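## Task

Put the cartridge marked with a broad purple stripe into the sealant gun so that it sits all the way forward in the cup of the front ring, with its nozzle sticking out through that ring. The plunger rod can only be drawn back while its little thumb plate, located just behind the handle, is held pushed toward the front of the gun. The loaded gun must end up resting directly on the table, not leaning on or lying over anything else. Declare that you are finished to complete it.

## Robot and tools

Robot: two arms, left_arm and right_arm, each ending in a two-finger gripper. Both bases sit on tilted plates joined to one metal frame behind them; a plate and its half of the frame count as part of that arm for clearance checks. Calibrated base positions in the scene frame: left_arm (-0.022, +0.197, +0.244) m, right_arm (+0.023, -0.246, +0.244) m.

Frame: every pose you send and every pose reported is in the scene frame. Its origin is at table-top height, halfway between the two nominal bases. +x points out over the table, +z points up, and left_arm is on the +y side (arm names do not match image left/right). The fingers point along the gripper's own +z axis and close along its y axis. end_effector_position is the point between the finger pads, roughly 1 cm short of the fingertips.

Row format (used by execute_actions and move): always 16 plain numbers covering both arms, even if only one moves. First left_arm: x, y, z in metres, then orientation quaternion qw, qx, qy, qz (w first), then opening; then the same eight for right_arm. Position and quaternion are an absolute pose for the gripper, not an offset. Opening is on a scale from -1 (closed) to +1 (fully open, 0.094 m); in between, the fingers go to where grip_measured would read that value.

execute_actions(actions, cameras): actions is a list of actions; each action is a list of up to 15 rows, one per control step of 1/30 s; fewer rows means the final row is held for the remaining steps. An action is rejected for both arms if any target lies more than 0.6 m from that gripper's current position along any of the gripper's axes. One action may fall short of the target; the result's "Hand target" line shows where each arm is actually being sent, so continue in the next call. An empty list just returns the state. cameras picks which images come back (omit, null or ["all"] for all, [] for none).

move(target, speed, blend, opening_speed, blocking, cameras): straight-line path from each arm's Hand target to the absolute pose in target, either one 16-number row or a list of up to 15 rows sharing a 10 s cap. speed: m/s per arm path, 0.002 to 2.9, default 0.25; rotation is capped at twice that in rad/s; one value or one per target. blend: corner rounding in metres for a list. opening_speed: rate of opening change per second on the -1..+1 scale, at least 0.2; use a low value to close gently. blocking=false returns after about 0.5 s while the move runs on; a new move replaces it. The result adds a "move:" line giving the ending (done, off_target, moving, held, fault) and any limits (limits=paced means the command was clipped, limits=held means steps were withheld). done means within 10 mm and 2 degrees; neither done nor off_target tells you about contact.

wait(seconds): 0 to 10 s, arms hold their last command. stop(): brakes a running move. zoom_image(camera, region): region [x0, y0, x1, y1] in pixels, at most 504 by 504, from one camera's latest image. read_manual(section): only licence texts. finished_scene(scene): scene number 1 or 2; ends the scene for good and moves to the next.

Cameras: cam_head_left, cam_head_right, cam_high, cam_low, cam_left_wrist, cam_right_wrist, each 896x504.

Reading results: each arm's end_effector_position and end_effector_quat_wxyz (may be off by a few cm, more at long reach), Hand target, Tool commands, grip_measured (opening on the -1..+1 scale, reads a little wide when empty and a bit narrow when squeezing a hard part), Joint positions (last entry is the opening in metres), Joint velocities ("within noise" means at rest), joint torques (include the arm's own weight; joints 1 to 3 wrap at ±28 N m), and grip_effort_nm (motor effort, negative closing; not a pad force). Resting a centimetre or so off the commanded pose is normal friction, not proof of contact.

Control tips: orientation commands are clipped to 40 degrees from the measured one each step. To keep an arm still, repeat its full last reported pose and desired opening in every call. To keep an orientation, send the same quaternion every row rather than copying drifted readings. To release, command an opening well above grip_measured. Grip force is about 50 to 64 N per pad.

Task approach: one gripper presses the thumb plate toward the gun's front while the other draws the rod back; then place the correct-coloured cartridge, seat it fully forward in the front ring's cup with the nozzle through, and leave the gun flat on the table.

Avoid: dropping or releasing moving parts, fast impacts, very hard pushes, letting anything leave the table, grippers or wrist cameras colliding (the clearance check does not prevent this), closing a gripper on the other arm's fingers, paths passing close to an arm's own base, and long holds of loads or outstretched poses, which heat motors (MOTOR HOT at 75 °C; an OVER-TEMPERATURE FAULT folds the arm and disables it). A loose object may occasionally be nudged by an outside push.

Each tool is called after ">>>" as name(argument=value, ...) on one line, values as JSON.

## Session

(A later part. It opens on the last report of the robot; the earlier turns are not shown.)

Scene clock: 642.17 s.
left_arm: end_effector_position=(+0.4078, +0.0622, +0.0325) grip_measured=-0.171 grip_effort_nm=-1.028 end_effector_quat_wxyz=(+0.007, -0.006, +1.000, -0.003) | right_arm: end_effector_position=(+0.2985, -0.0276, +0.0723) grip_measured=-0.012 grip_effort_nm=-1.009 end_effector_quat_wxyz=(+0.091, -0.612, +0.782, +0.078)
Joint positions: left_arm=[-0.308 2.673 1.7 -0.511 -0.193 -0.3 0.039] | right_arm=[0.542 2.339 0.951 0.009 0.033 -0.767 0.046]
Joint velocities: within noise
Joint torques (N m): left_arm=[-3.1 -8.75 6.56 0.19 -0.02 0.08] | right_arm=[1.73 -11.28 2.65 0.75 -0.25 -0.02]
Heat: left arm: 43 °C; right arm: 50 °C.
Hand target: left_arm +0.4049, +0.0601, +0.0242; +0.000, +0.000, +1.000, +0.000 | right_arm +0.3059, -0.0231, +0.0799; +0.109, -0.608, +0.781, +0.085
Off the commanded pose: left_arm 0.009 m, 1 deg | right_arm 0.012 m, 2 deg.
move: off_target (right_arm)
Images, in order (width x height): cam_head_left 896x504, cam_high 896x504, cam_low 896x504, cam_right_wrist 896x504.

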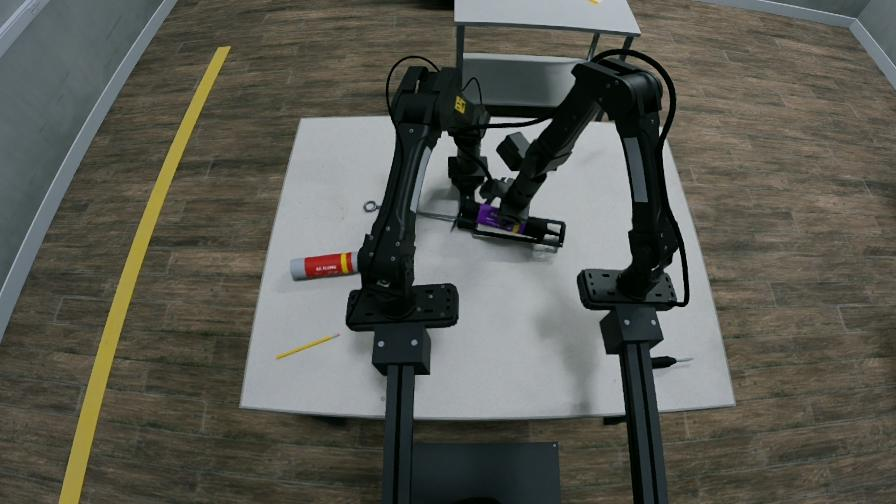

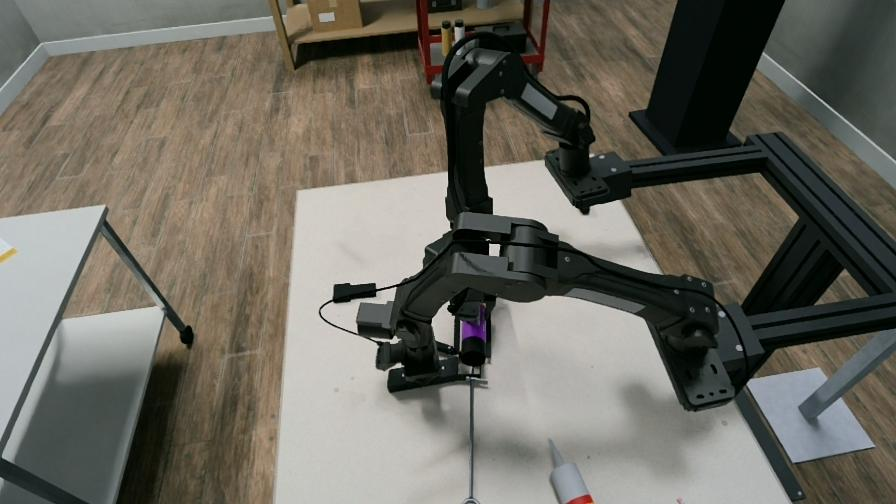

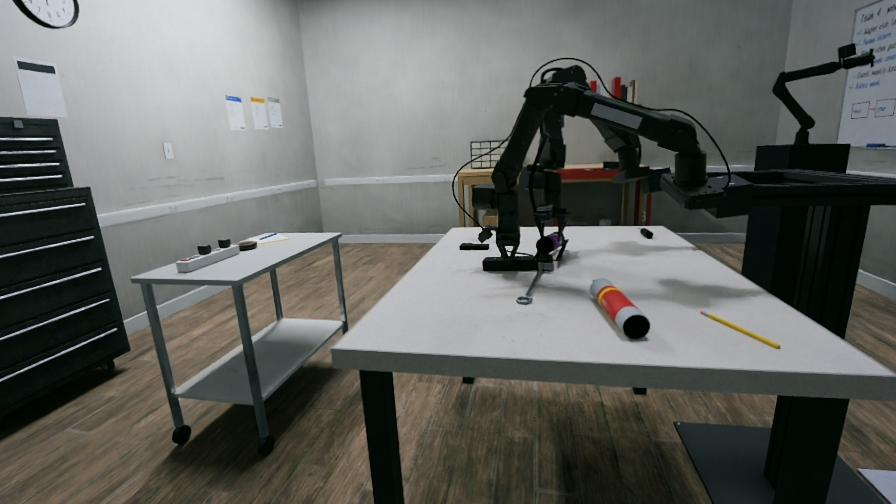

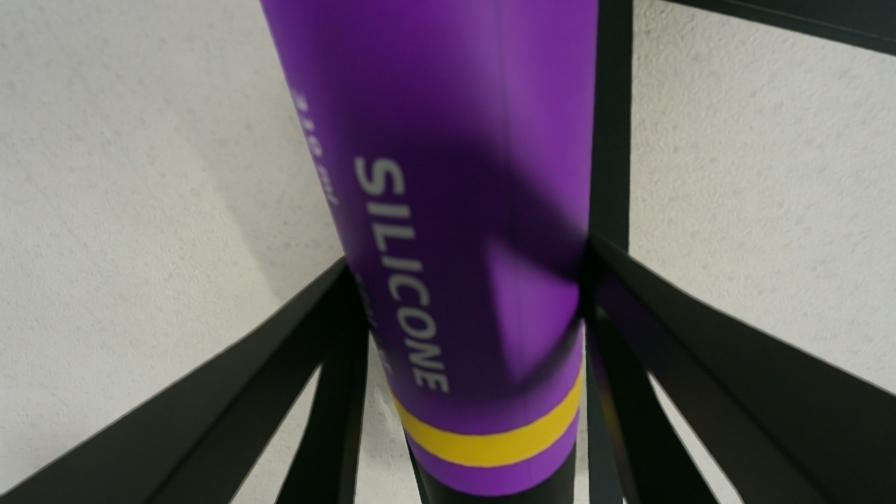

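>>> move(target=[[0.405,0.060,0.024,0,0,1,0,-0.3, 0.2995,-0.049,0.080,0.1098,-0.6083,0.7815,0.0855,-0.06]], speed=0.08, cameras=["cam_head_left","cam_right_wrist","cam_low","cam_high"])

>>> zoom_image(camera="cam_head_left", region=[500, 190, 600, 260])

>>> zoom_image(camera="cam_low", region=[500, 210, 600, 280])

Scene clock: 648.47 s.
left_arm: end_effector_position=(+0.4078, +0.0620, +0.0325) grip_measured=-0.171 grip_effort_nm=-1.033 end_effector_quat_wxyz=(+0.007, -0.006, +1.000, -0.004) | right_arm: end_effector_position=(+0.2930, -0.0554, +0.0682) grip_measured=-0.012 grip_effort_nm=-1.009 end_effector_quat_wxyz=(+0.090, -0.612, +0.783, +0.073)
Joint positions: left_arm=[-0.308 2.673 1.7 -0.511 -0.193 -0.299 0.039] | right_arm=[0.48 2.31 0.864 0.068 0.032 -0.828 0.046]
Joint velocities: within noise
Joint torques (N m): left_arm=[-3.06 -8.81 6.43 0.21 -0.04 0.09] | right_arm=[1.74 -12.12 2.06 0.6 -0.38 0]
Heat: left arm: 43 °C; right arm: 51 °C.
Hand target: left_arm +0.4049, +0.0601, +0.0242; +0.000, +0.000, +1.000, +0.000 | right_arm +0.2995, -0.0492, +0.0797; +0.109, -0.608, +0.781, +0.085
Off the commanded pose: left_arm 0.009 m, 1 deg | right_arm 0.015 m, 3 deg.
move: off_target (right_arm)
Images, in order (width x height): cam_head_left 896x504, cam_high 896x504, cam_low 896x504, cam_right_wrist 896x504.

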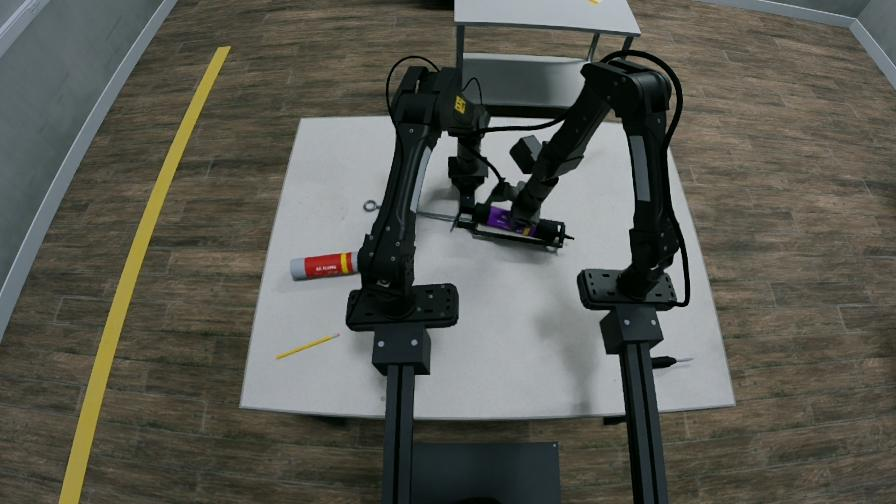

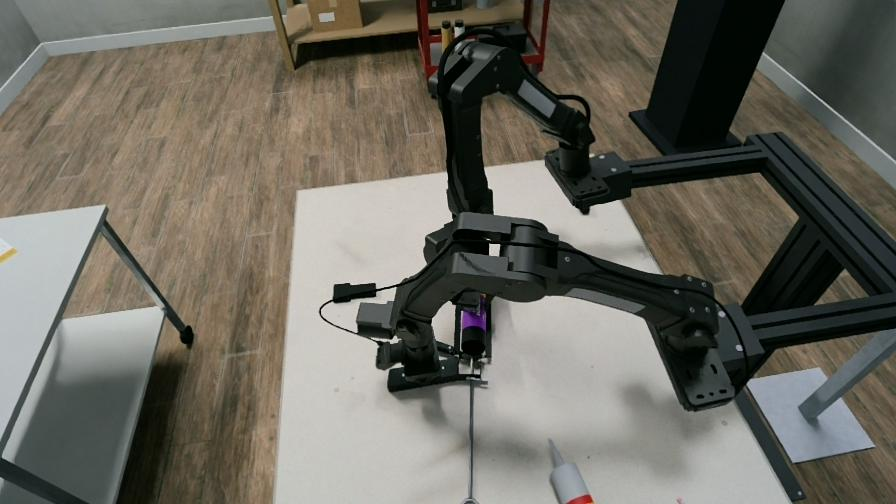

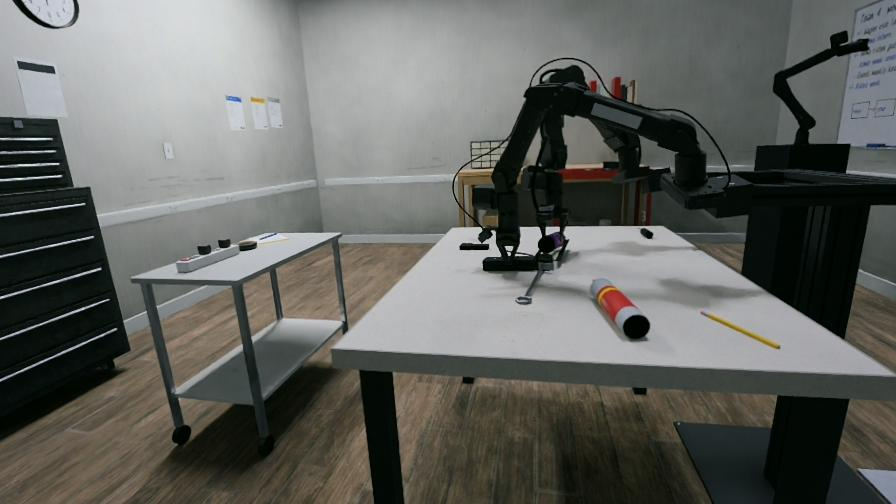

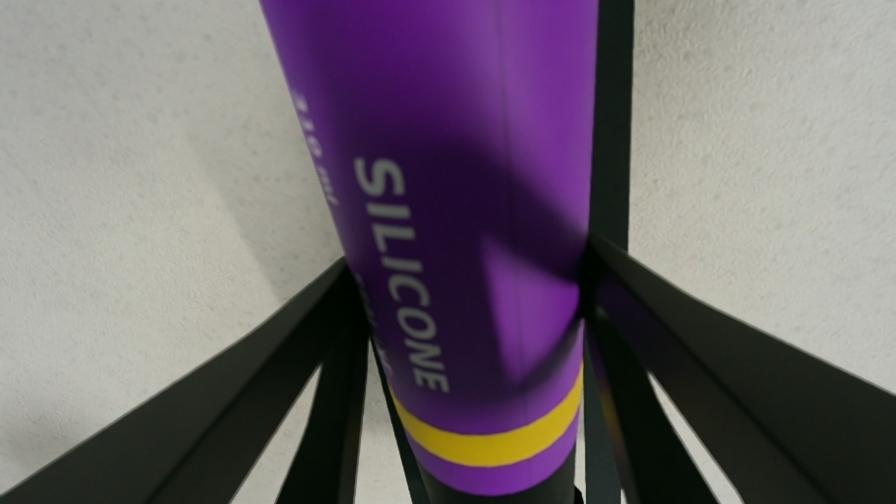

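Scaled by 5.040 from the camera's 896x504 image, which has a finer 1280x720 frame.

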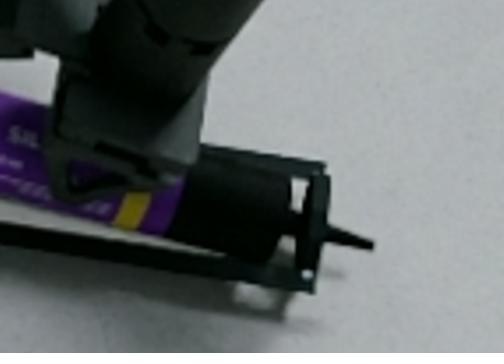

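Scaled by 5.040 from the camera's 896x504 image, which has a finer 1280x720 frame.

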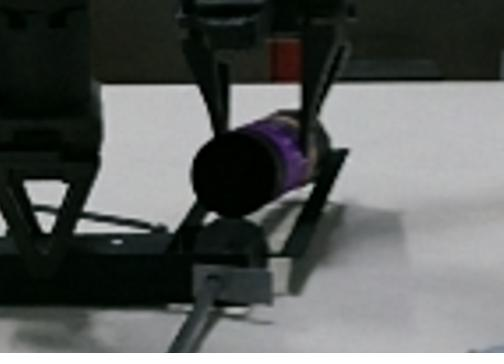

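>>> zoom_image(camera="cam_high", region=[430, 300, 520, 400])

>>> zoom_image(camera="cam_head_left", region=[440, 180, 540, 250])

>>> zoom_image(camera="cam_head_right", region=[440, 180, 590, 260])

Scaled by 5.040 from the camera's 896x504 image, which has a finer 1280x720 frame.

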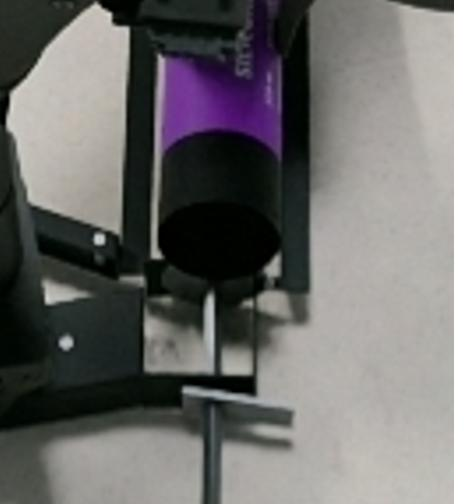

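Scaled by 5.040 from the camera's 896x504 image, which has a finer 1280x720 frame.

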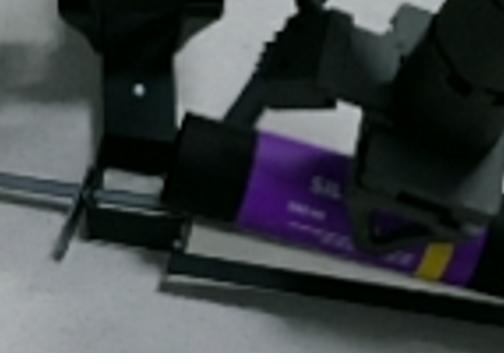

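This scene's latest camera images include none from cam_head_right. They are from: cam_head_left, cam_high, cam_low, cam_right_wrist. cam_head_right's image comes with the result of a call that names it in "cameras".

>>> move(target=[[0.405,0.060,0.024,0,0,1,0,-0.3, 0.2975,-0.058,0.077,0.1098,-0.6083,0.7815,0.0855,-0.06]], speed=0.06, cameras=["cam_head_left","cam_right_wrist","cam_low","cam_high","cam_head_right"])

>>> zoom_image(camera="cam_head_left", region=[500, 190, 600, 260])

>>> zoom_image(camera="cam_head_left", region=[440, 180, 540, 250])

>>> zoom_image(camera="cam_high", region=[430, 300, 520, 400])

Scene clock: 660.13 s.
left_arm: end_effector_position=(+0.4078, +0.0620, +0.0325) grip_measured=-0.171 grip_effort_nm=-1.033 end_effector_quat_wxyz=(+0.007, -0.006, +1.000, -0.004) | right_arm: end_effector_position=(+0.2919, -0.0635, +0.0658) grip_measured=-0.012 grip_effort_nm=-1.009 end_effector_quat_wxyz=(+0.092, -0.613, +0.781, +0.072)
Joint positions: left_arm=[-0.308 2.673 1.7 -0.511 -0.193 -0.299 0.039] | right_arm=[0.457 2.307 0.839 0.095 0.028 -0.855 0.046]
Joint velocities: within noise
Joint torques (N m): left_arm=[-3.03 -8.83 6.48 0.24 -0.04 0.09] | right_arm=[1.59 -12.03 1.87 0.6 -0.38 0.02]
Heat: left arm: 43 °C; right arm: 53 °C.
Hand target: left_arm +0.4049, +0.0601, +0.0242; +0.000, +0.000, +1.000, +0.000 | right_arm +0.2975, -0.0581, +0.0767; +0.110, -0.608, +0.781, +0.085
Off the commanded pose: left_arm 0.009 m, 1 deg | right_arm 0.014 m, 3 deg.
move: off_target (right_arm)
Images, in order (width x height): cam_head_left 896x504, cam_head_right 896x504, cam_high 896x504, cam_low 896x504, cam_right_wrist 896x504.

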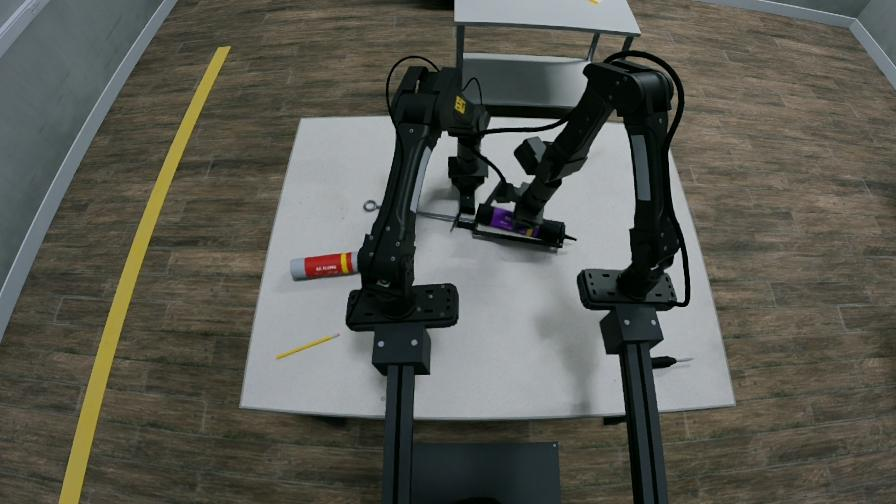

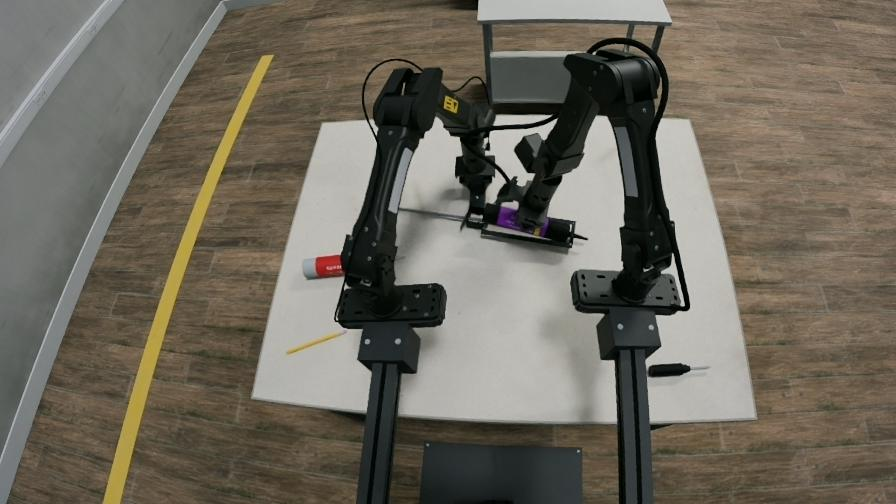

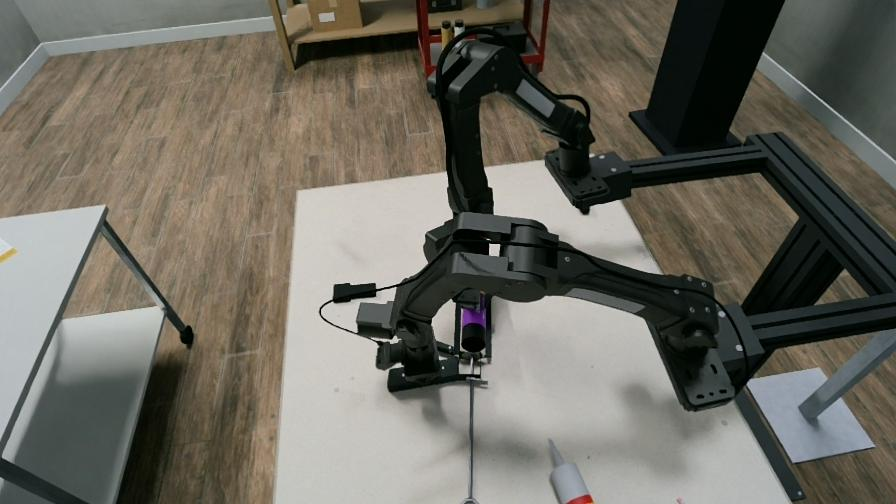

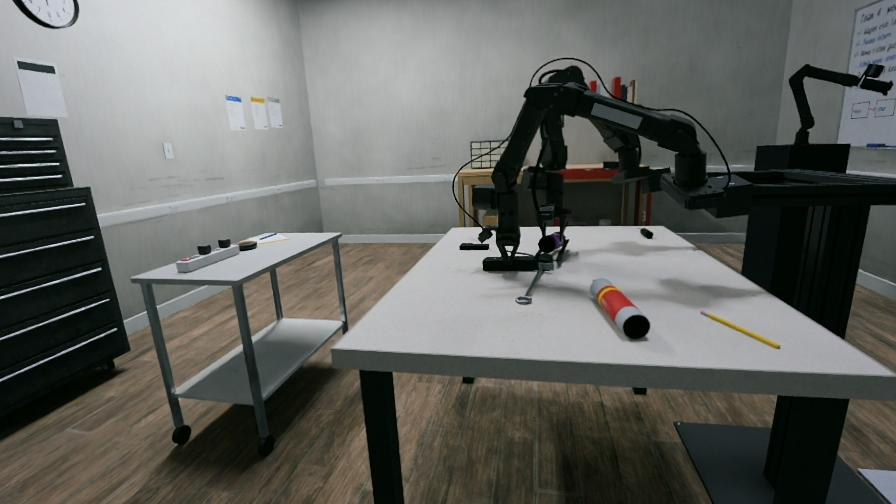

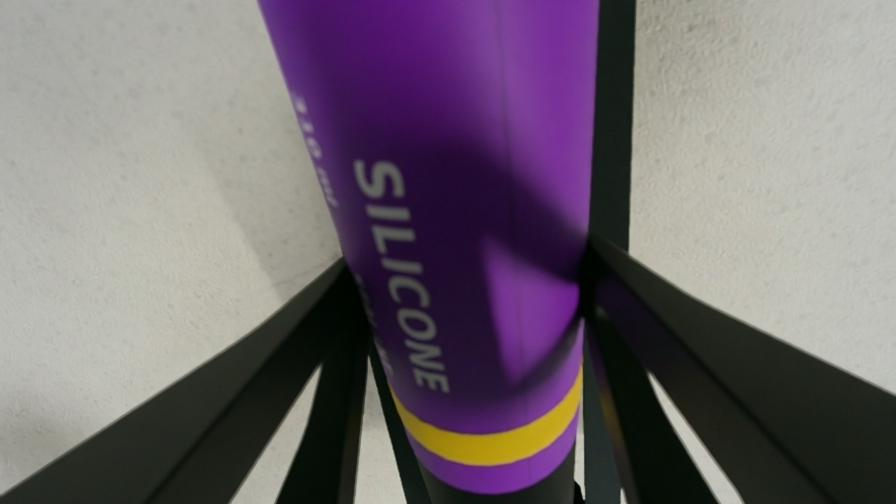

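Scaled by 5.040 from the camera's 896x504 image, which has a finer 1280x720 frame.

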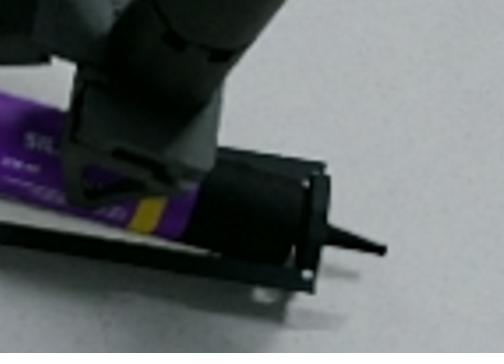

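Scaled by 5.040 from the camera's 896x504 image, which has a finer 1280x720 frame.

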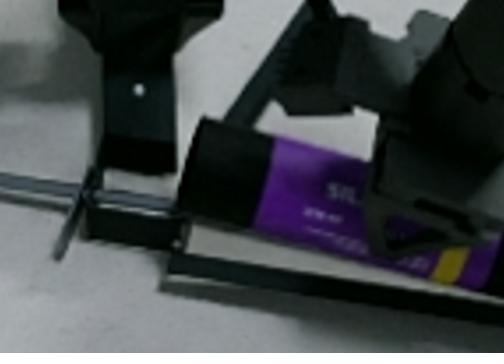

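Scaled by 5.040 from the camera's 896x504 image, which has a finer 1280x720 frame.

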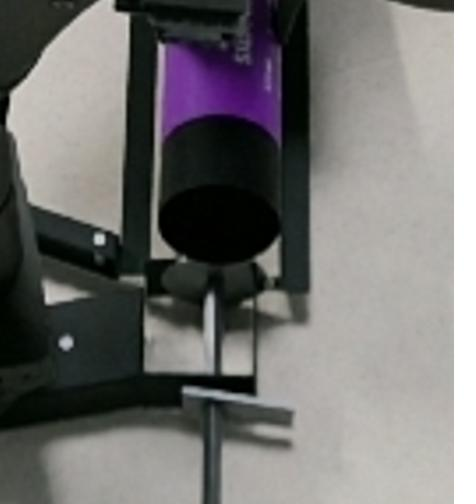

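>>> move(target=[[0.405,0.060,0.024,0,0,1,0,-0.3, 0.2957,-0.066,0.077,0.1098,-0.6083,0.7815,0.0855,-0.06]], speed=0.06, cameras=["cam_head_left","cam_low","cam_high"])

>>> zoom_image(camera="cam_head_left", region=[500, 190, 600, 260])

>>> zoom_image(camera="cam_high", region=[430, 300, 520, 400])

Scene clock: 671.33 s.
left_arm: end_effector_position=(+0.4078, +0.0620, +0.0325) grip_measured=-0.171 grip_effort_nm=-1.018 end_effector_quat_wxyz=(+0.007, -0.006, +1.000, -0.004) | right_arm: end_effector_position=(+0.2910, -0.0674, +0.0659) grip_measured=-0.012 grip_effort_nm=-1.009 end_effector_quat_wxyz=(+0.098, -0.614, +0.780, +0.077)
Joint positions: left_arm=[-0.308 2.673 1.7 -0.511 -0.192 -0.299 0.039] | right_arm=[0.44 2.299 0.816 0.12 0.013 -0.873 0.046]
Joint velocities: within noise
Joint torques (N m): left_arm=[-3.02 -8.76 6.34 0.19 -0.02 0.09] | right_arm=[1.32 -12.22 1.7 0.46 -0.31 0.05]
Heat: left arm: 43 °C; right arm: 51 °C.
Hand target: left_arm +0.4049, +0.0601, +0.0242; +0.000, +0.000, +1.000, +0.000 | right_arm +0.2957, -0.0660, +0.0765; +0.110, -0.608, +0.781, +0.085
Off the commanded pose: left_arm 0.009 m, 1 deg | right_arm 0.012 m, 2 deg.
move: off_target (right_arm)
Images, in order (width x height): cam_head_left 896x504, cam_high 896x504, cam_low 896x504.

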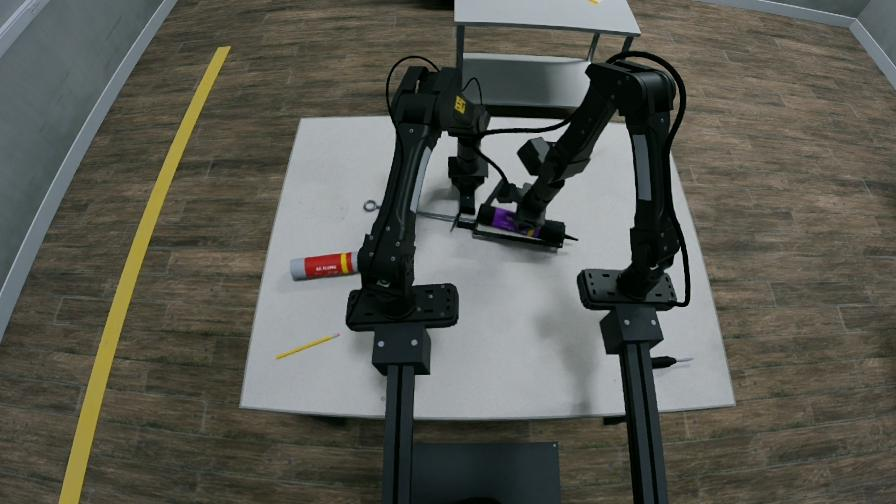

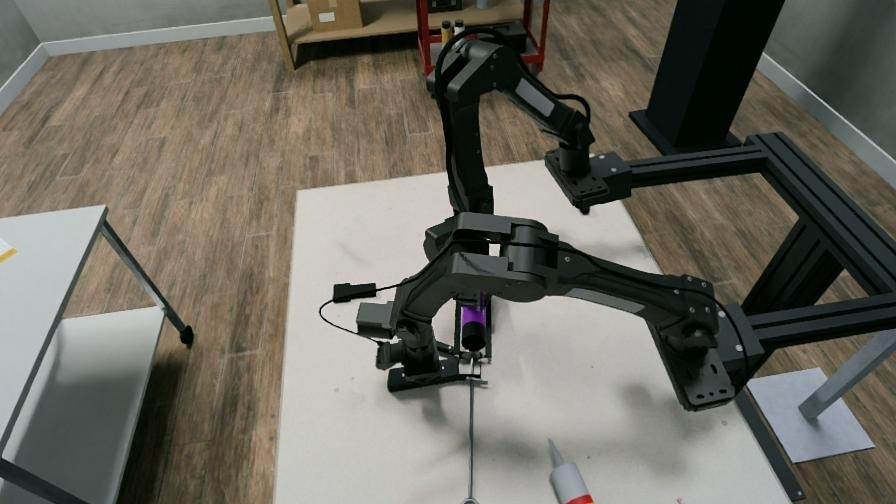

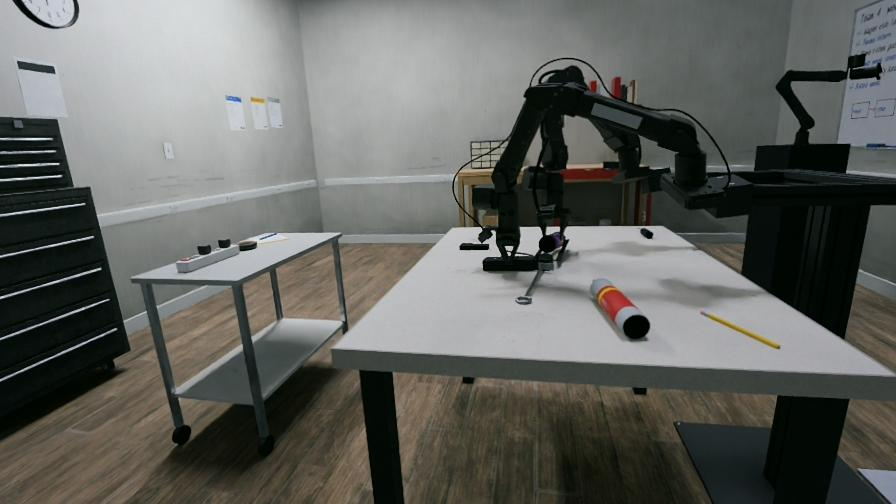

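Scaled by 5.040 from the camera's 896x504 image, which has a finer 1280x720 frame.

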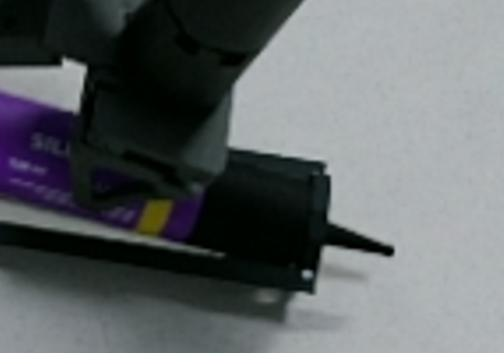

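Scaled by 5.040 from the camera's 896x504 image, which has a finer 1280x720 frame.

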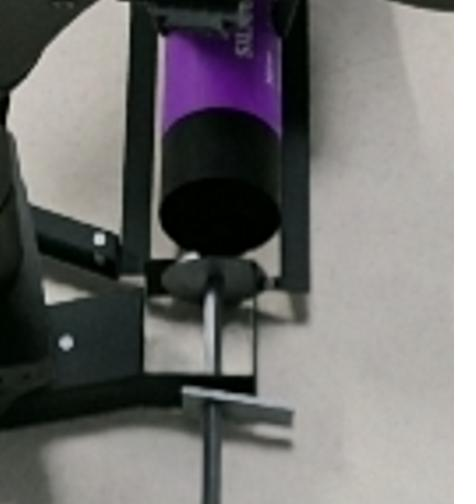

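>>> move(target=[[0.405,0.060,0.024,0,0,1,0,-0.3, 0.2955,-0.068,0.063,0.0688,-0.612,0.7861,0.0536,-0.06]], speed=0.06, cameras=["cam_head_left","cam_low","cam_high","cam_right_wrist"])

>>> zoom_image(camera="cam_head_left", region=[500, 190, 600, 260])

>>> zoom_image(camera="cam_high", region=[430, 300, 520, 400])

>>> zoom_image(camera="cam_low", region=[500, 210, 600, 280])

Scene clock: 680.07 s.
left_arm: end_effector_position=(+0.4078, +0.0619, +0.0325) grip_measured=-0.171 grip_effort_nm=-1.028 end_effector_quat_wxyz=(+0.007, -0.006, +1.000, -0.004) | right_arm: end_effector_position=(+0.2964, -0.0743, +0.0613) grip_measured=-0.012 grip_effort_nm=-1.004 end_effector_quat_wxyz=(+0.070, -0.607, +0.790, +0.052)
Joint positions: left_arm=[-0.308 2.673 1.7 -0.511 -0.192 -0.299 0.039] | right_arm=[0.445 2.322 0.871 0.045 0.076 -0.844 0.046]
Joint velocities: within noise
Joint torques (N m): left_arm=[-3 -8.85 6.35 0.24 -0.02 0.1] | right_arm=[3.75 -8.65 3.84 0.28 -0.06 0.09]
Heat: left arm: 43 °C; right arm: 53 °C.
Hand target: left_arm +0.4049, +0.0601, +0.0242; +0.000, +0.000, +1.000, +0.000 | right_arm +0.2955, -0.0681, +0.0630; +0.069, -0.612, +0.786, +0.053
Off the commanded pose: left_arm 0.009 m, 1 deg | right_arm 0.007 m, 1 deg.
move: done
Images, in order (width x height): cam_head_left 896x504, cam_high 896x504, cam_low 896x504, cam_right_wrist 896x504.

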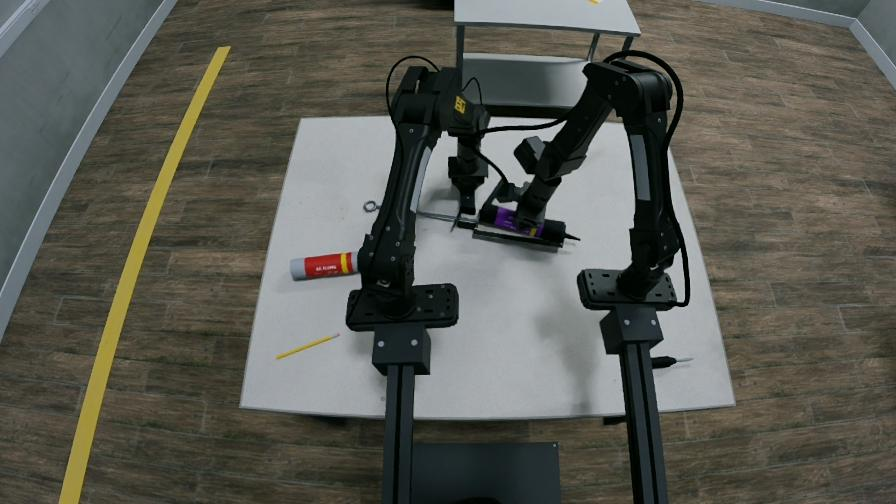

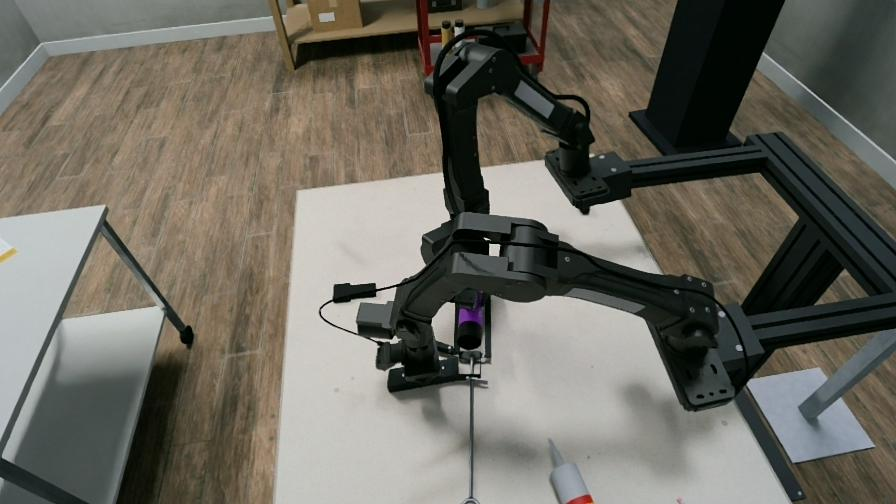

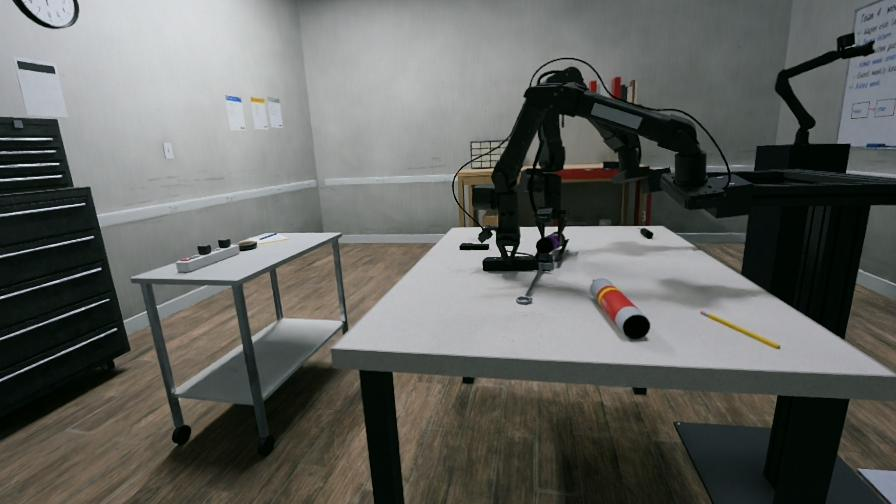

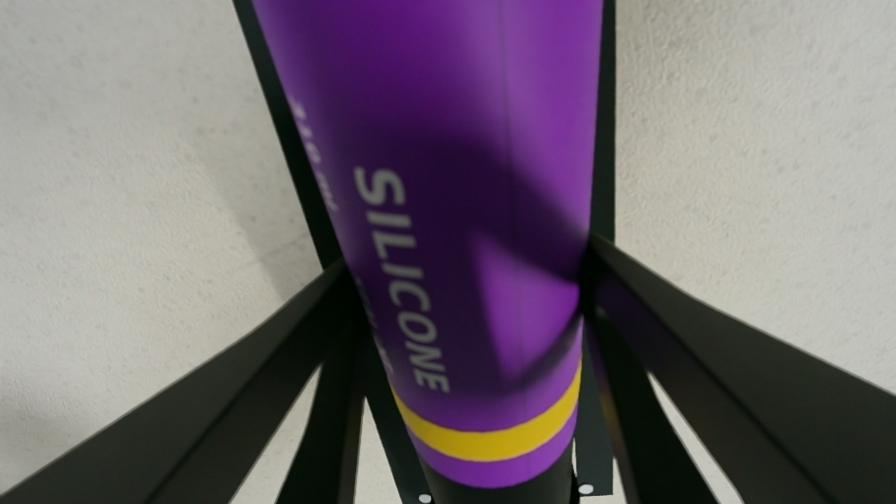

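Scaled by 5.040 from the camera's 896x504 image, which has a finer 1280x720 frame.

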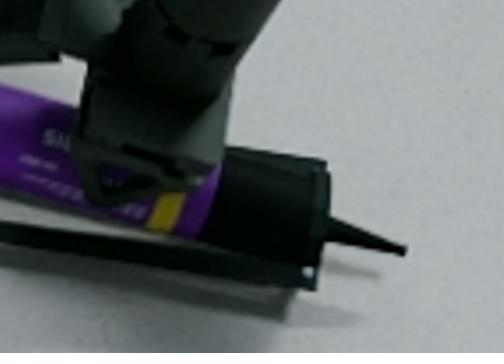

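Scaled by 5.040 from the camera's 896x504 image, which has a finer 1280x720 frame.

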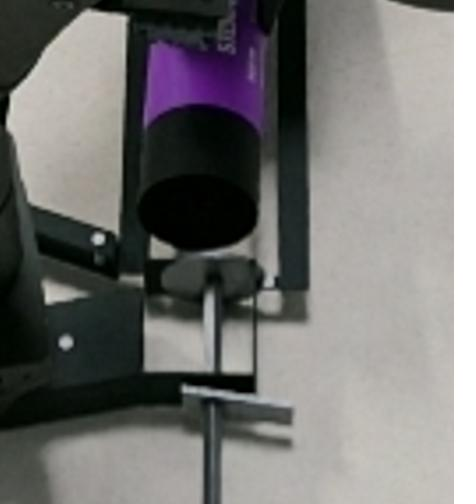

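Scaled by 5.040 from the camera's 896x504 image, which has a finer 1280x720 frame.

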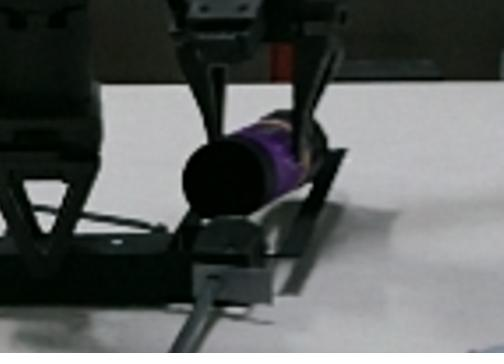

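>>> move(target=[[0.405,0.060,0.024,0,0,1,0,-0.3, 0.290,-0.073,0.054,0.0445,-0.6181,0.7840,0.0351,-0.06]], speed=0.06, cameras=["cam_head_left","cam_low","cam_high","cam_right_wrist"])

>>> zoom_image(camera="cam_head_left", region=[440, 180, 600, 260])

>>> zoom_image(camera="cam_high", region=[430, 300, 520, 400])

>>> zoom_image(camera="cam_low", region=[500, 210, 600, 280])

Scene clock: 689.37 s.
left_arm: end_effector_position=(+0.4078, +0.0619, +0.0325) grip_measured=-0.171 grip_effort_nm=-1.033 end_effector_quat_wxyz=(+0.007, -0.006, +1.000, -0.004) | right_arm: end_effector_position=(+0.2939, -0.0760, +0.0536) grip_measured=-0.012 grip_effort_nm=-1.004 end_effector_quat_wxyz=(+0.054, -0.614, +0.787, +0.037)
Joint positions: left_arm=[-0.308 2.673 1.7 -0.511 -0.192 -0.299 0.039] | right_arm=[0.46 2.356 0.896 0.026 0.113 -0.842 0.046]
Joint velocities: within noise
Joint torques (N m): left_arm=[-3.06 -8.83 6.34 0.22 -0.04 0.09] | right_arm=[3.74 -8.49 3.6 0.16 0.01 0.08]
Heat: left arm: 43 °C; right arm: 51 °C.
Hand target: left_arm +0.4049, +0.0601, +0.0242; +0.000, +0.000, +1.000, +0.000 | right_arm +0.2899, -0.0731, +0.0540; +0.045, -0.618, +0.784, +0.035
Off the commanded pose: left_arm 0.009 m, 1 deg | right_arm 0.005 m, 1 deg.
move: done
Images, in order (width x height): cam_head_left 896x504, cam_high 896x504, cam_low 896x504, cam_right_wrist 896x504.

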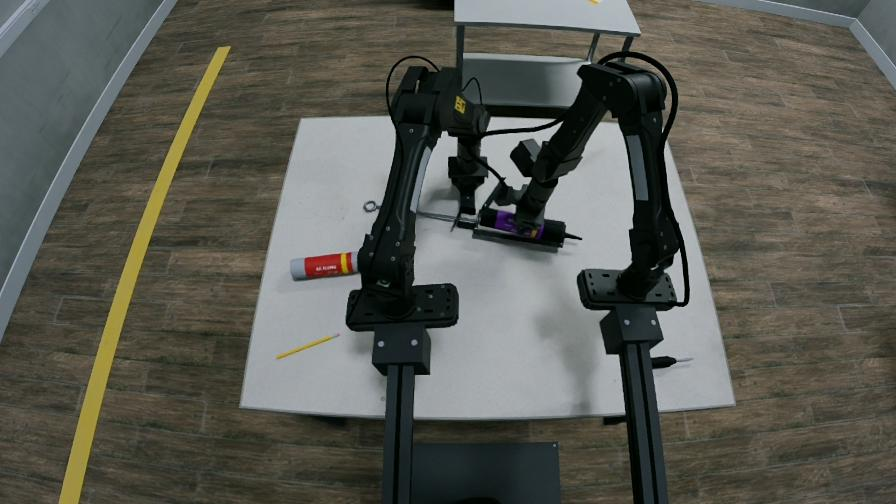

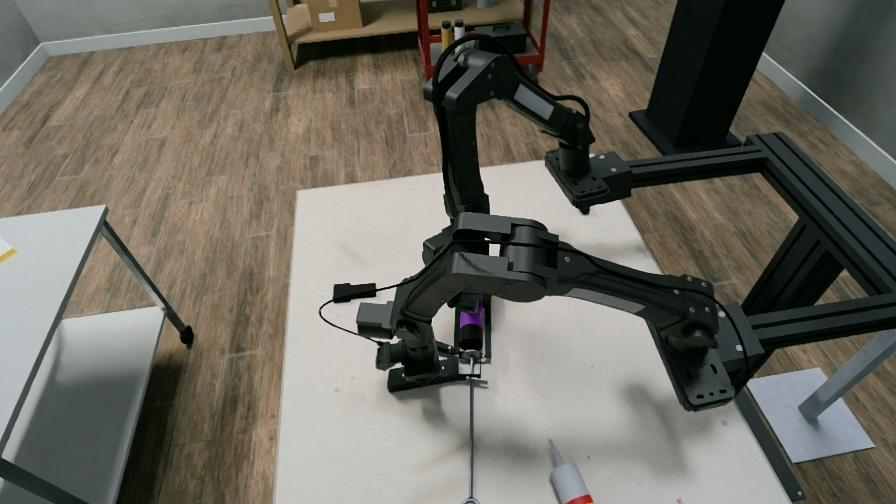

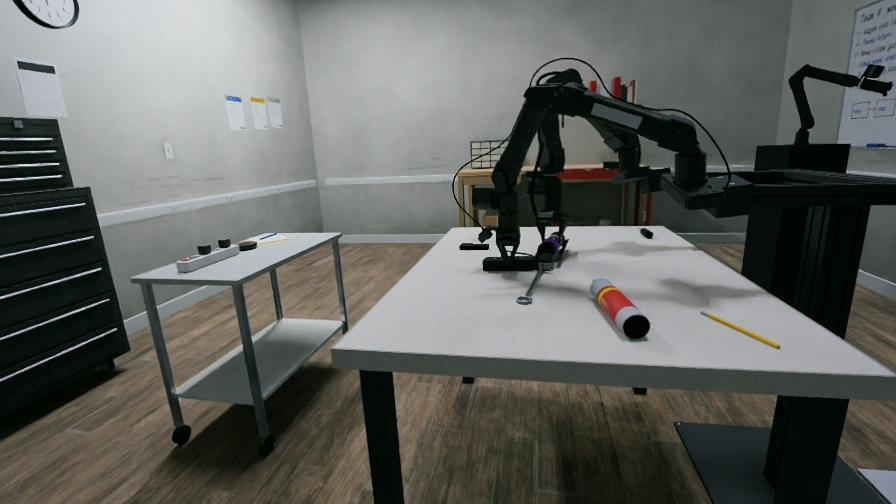

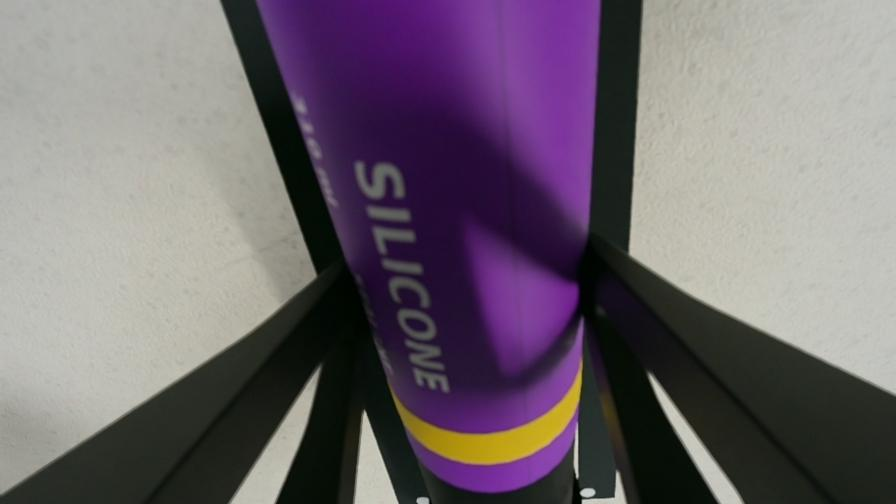

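Scaled by 3.150 from the camera's 896x504 image, which has a finer 1280x720 frame.

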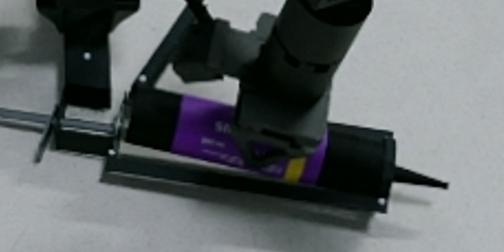

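Scaled by 5.040 from the camera's 896x504 image, which has a finer 1280x720 frame.

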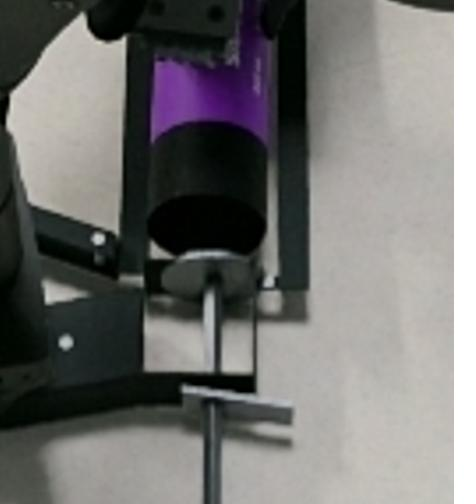

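Scaled by 5.040 from the camera's 896x504 image, which has a finer 1280x720 frame.

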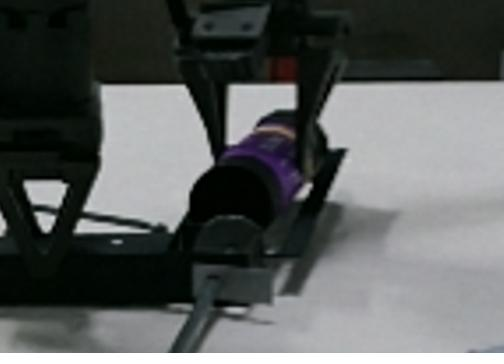

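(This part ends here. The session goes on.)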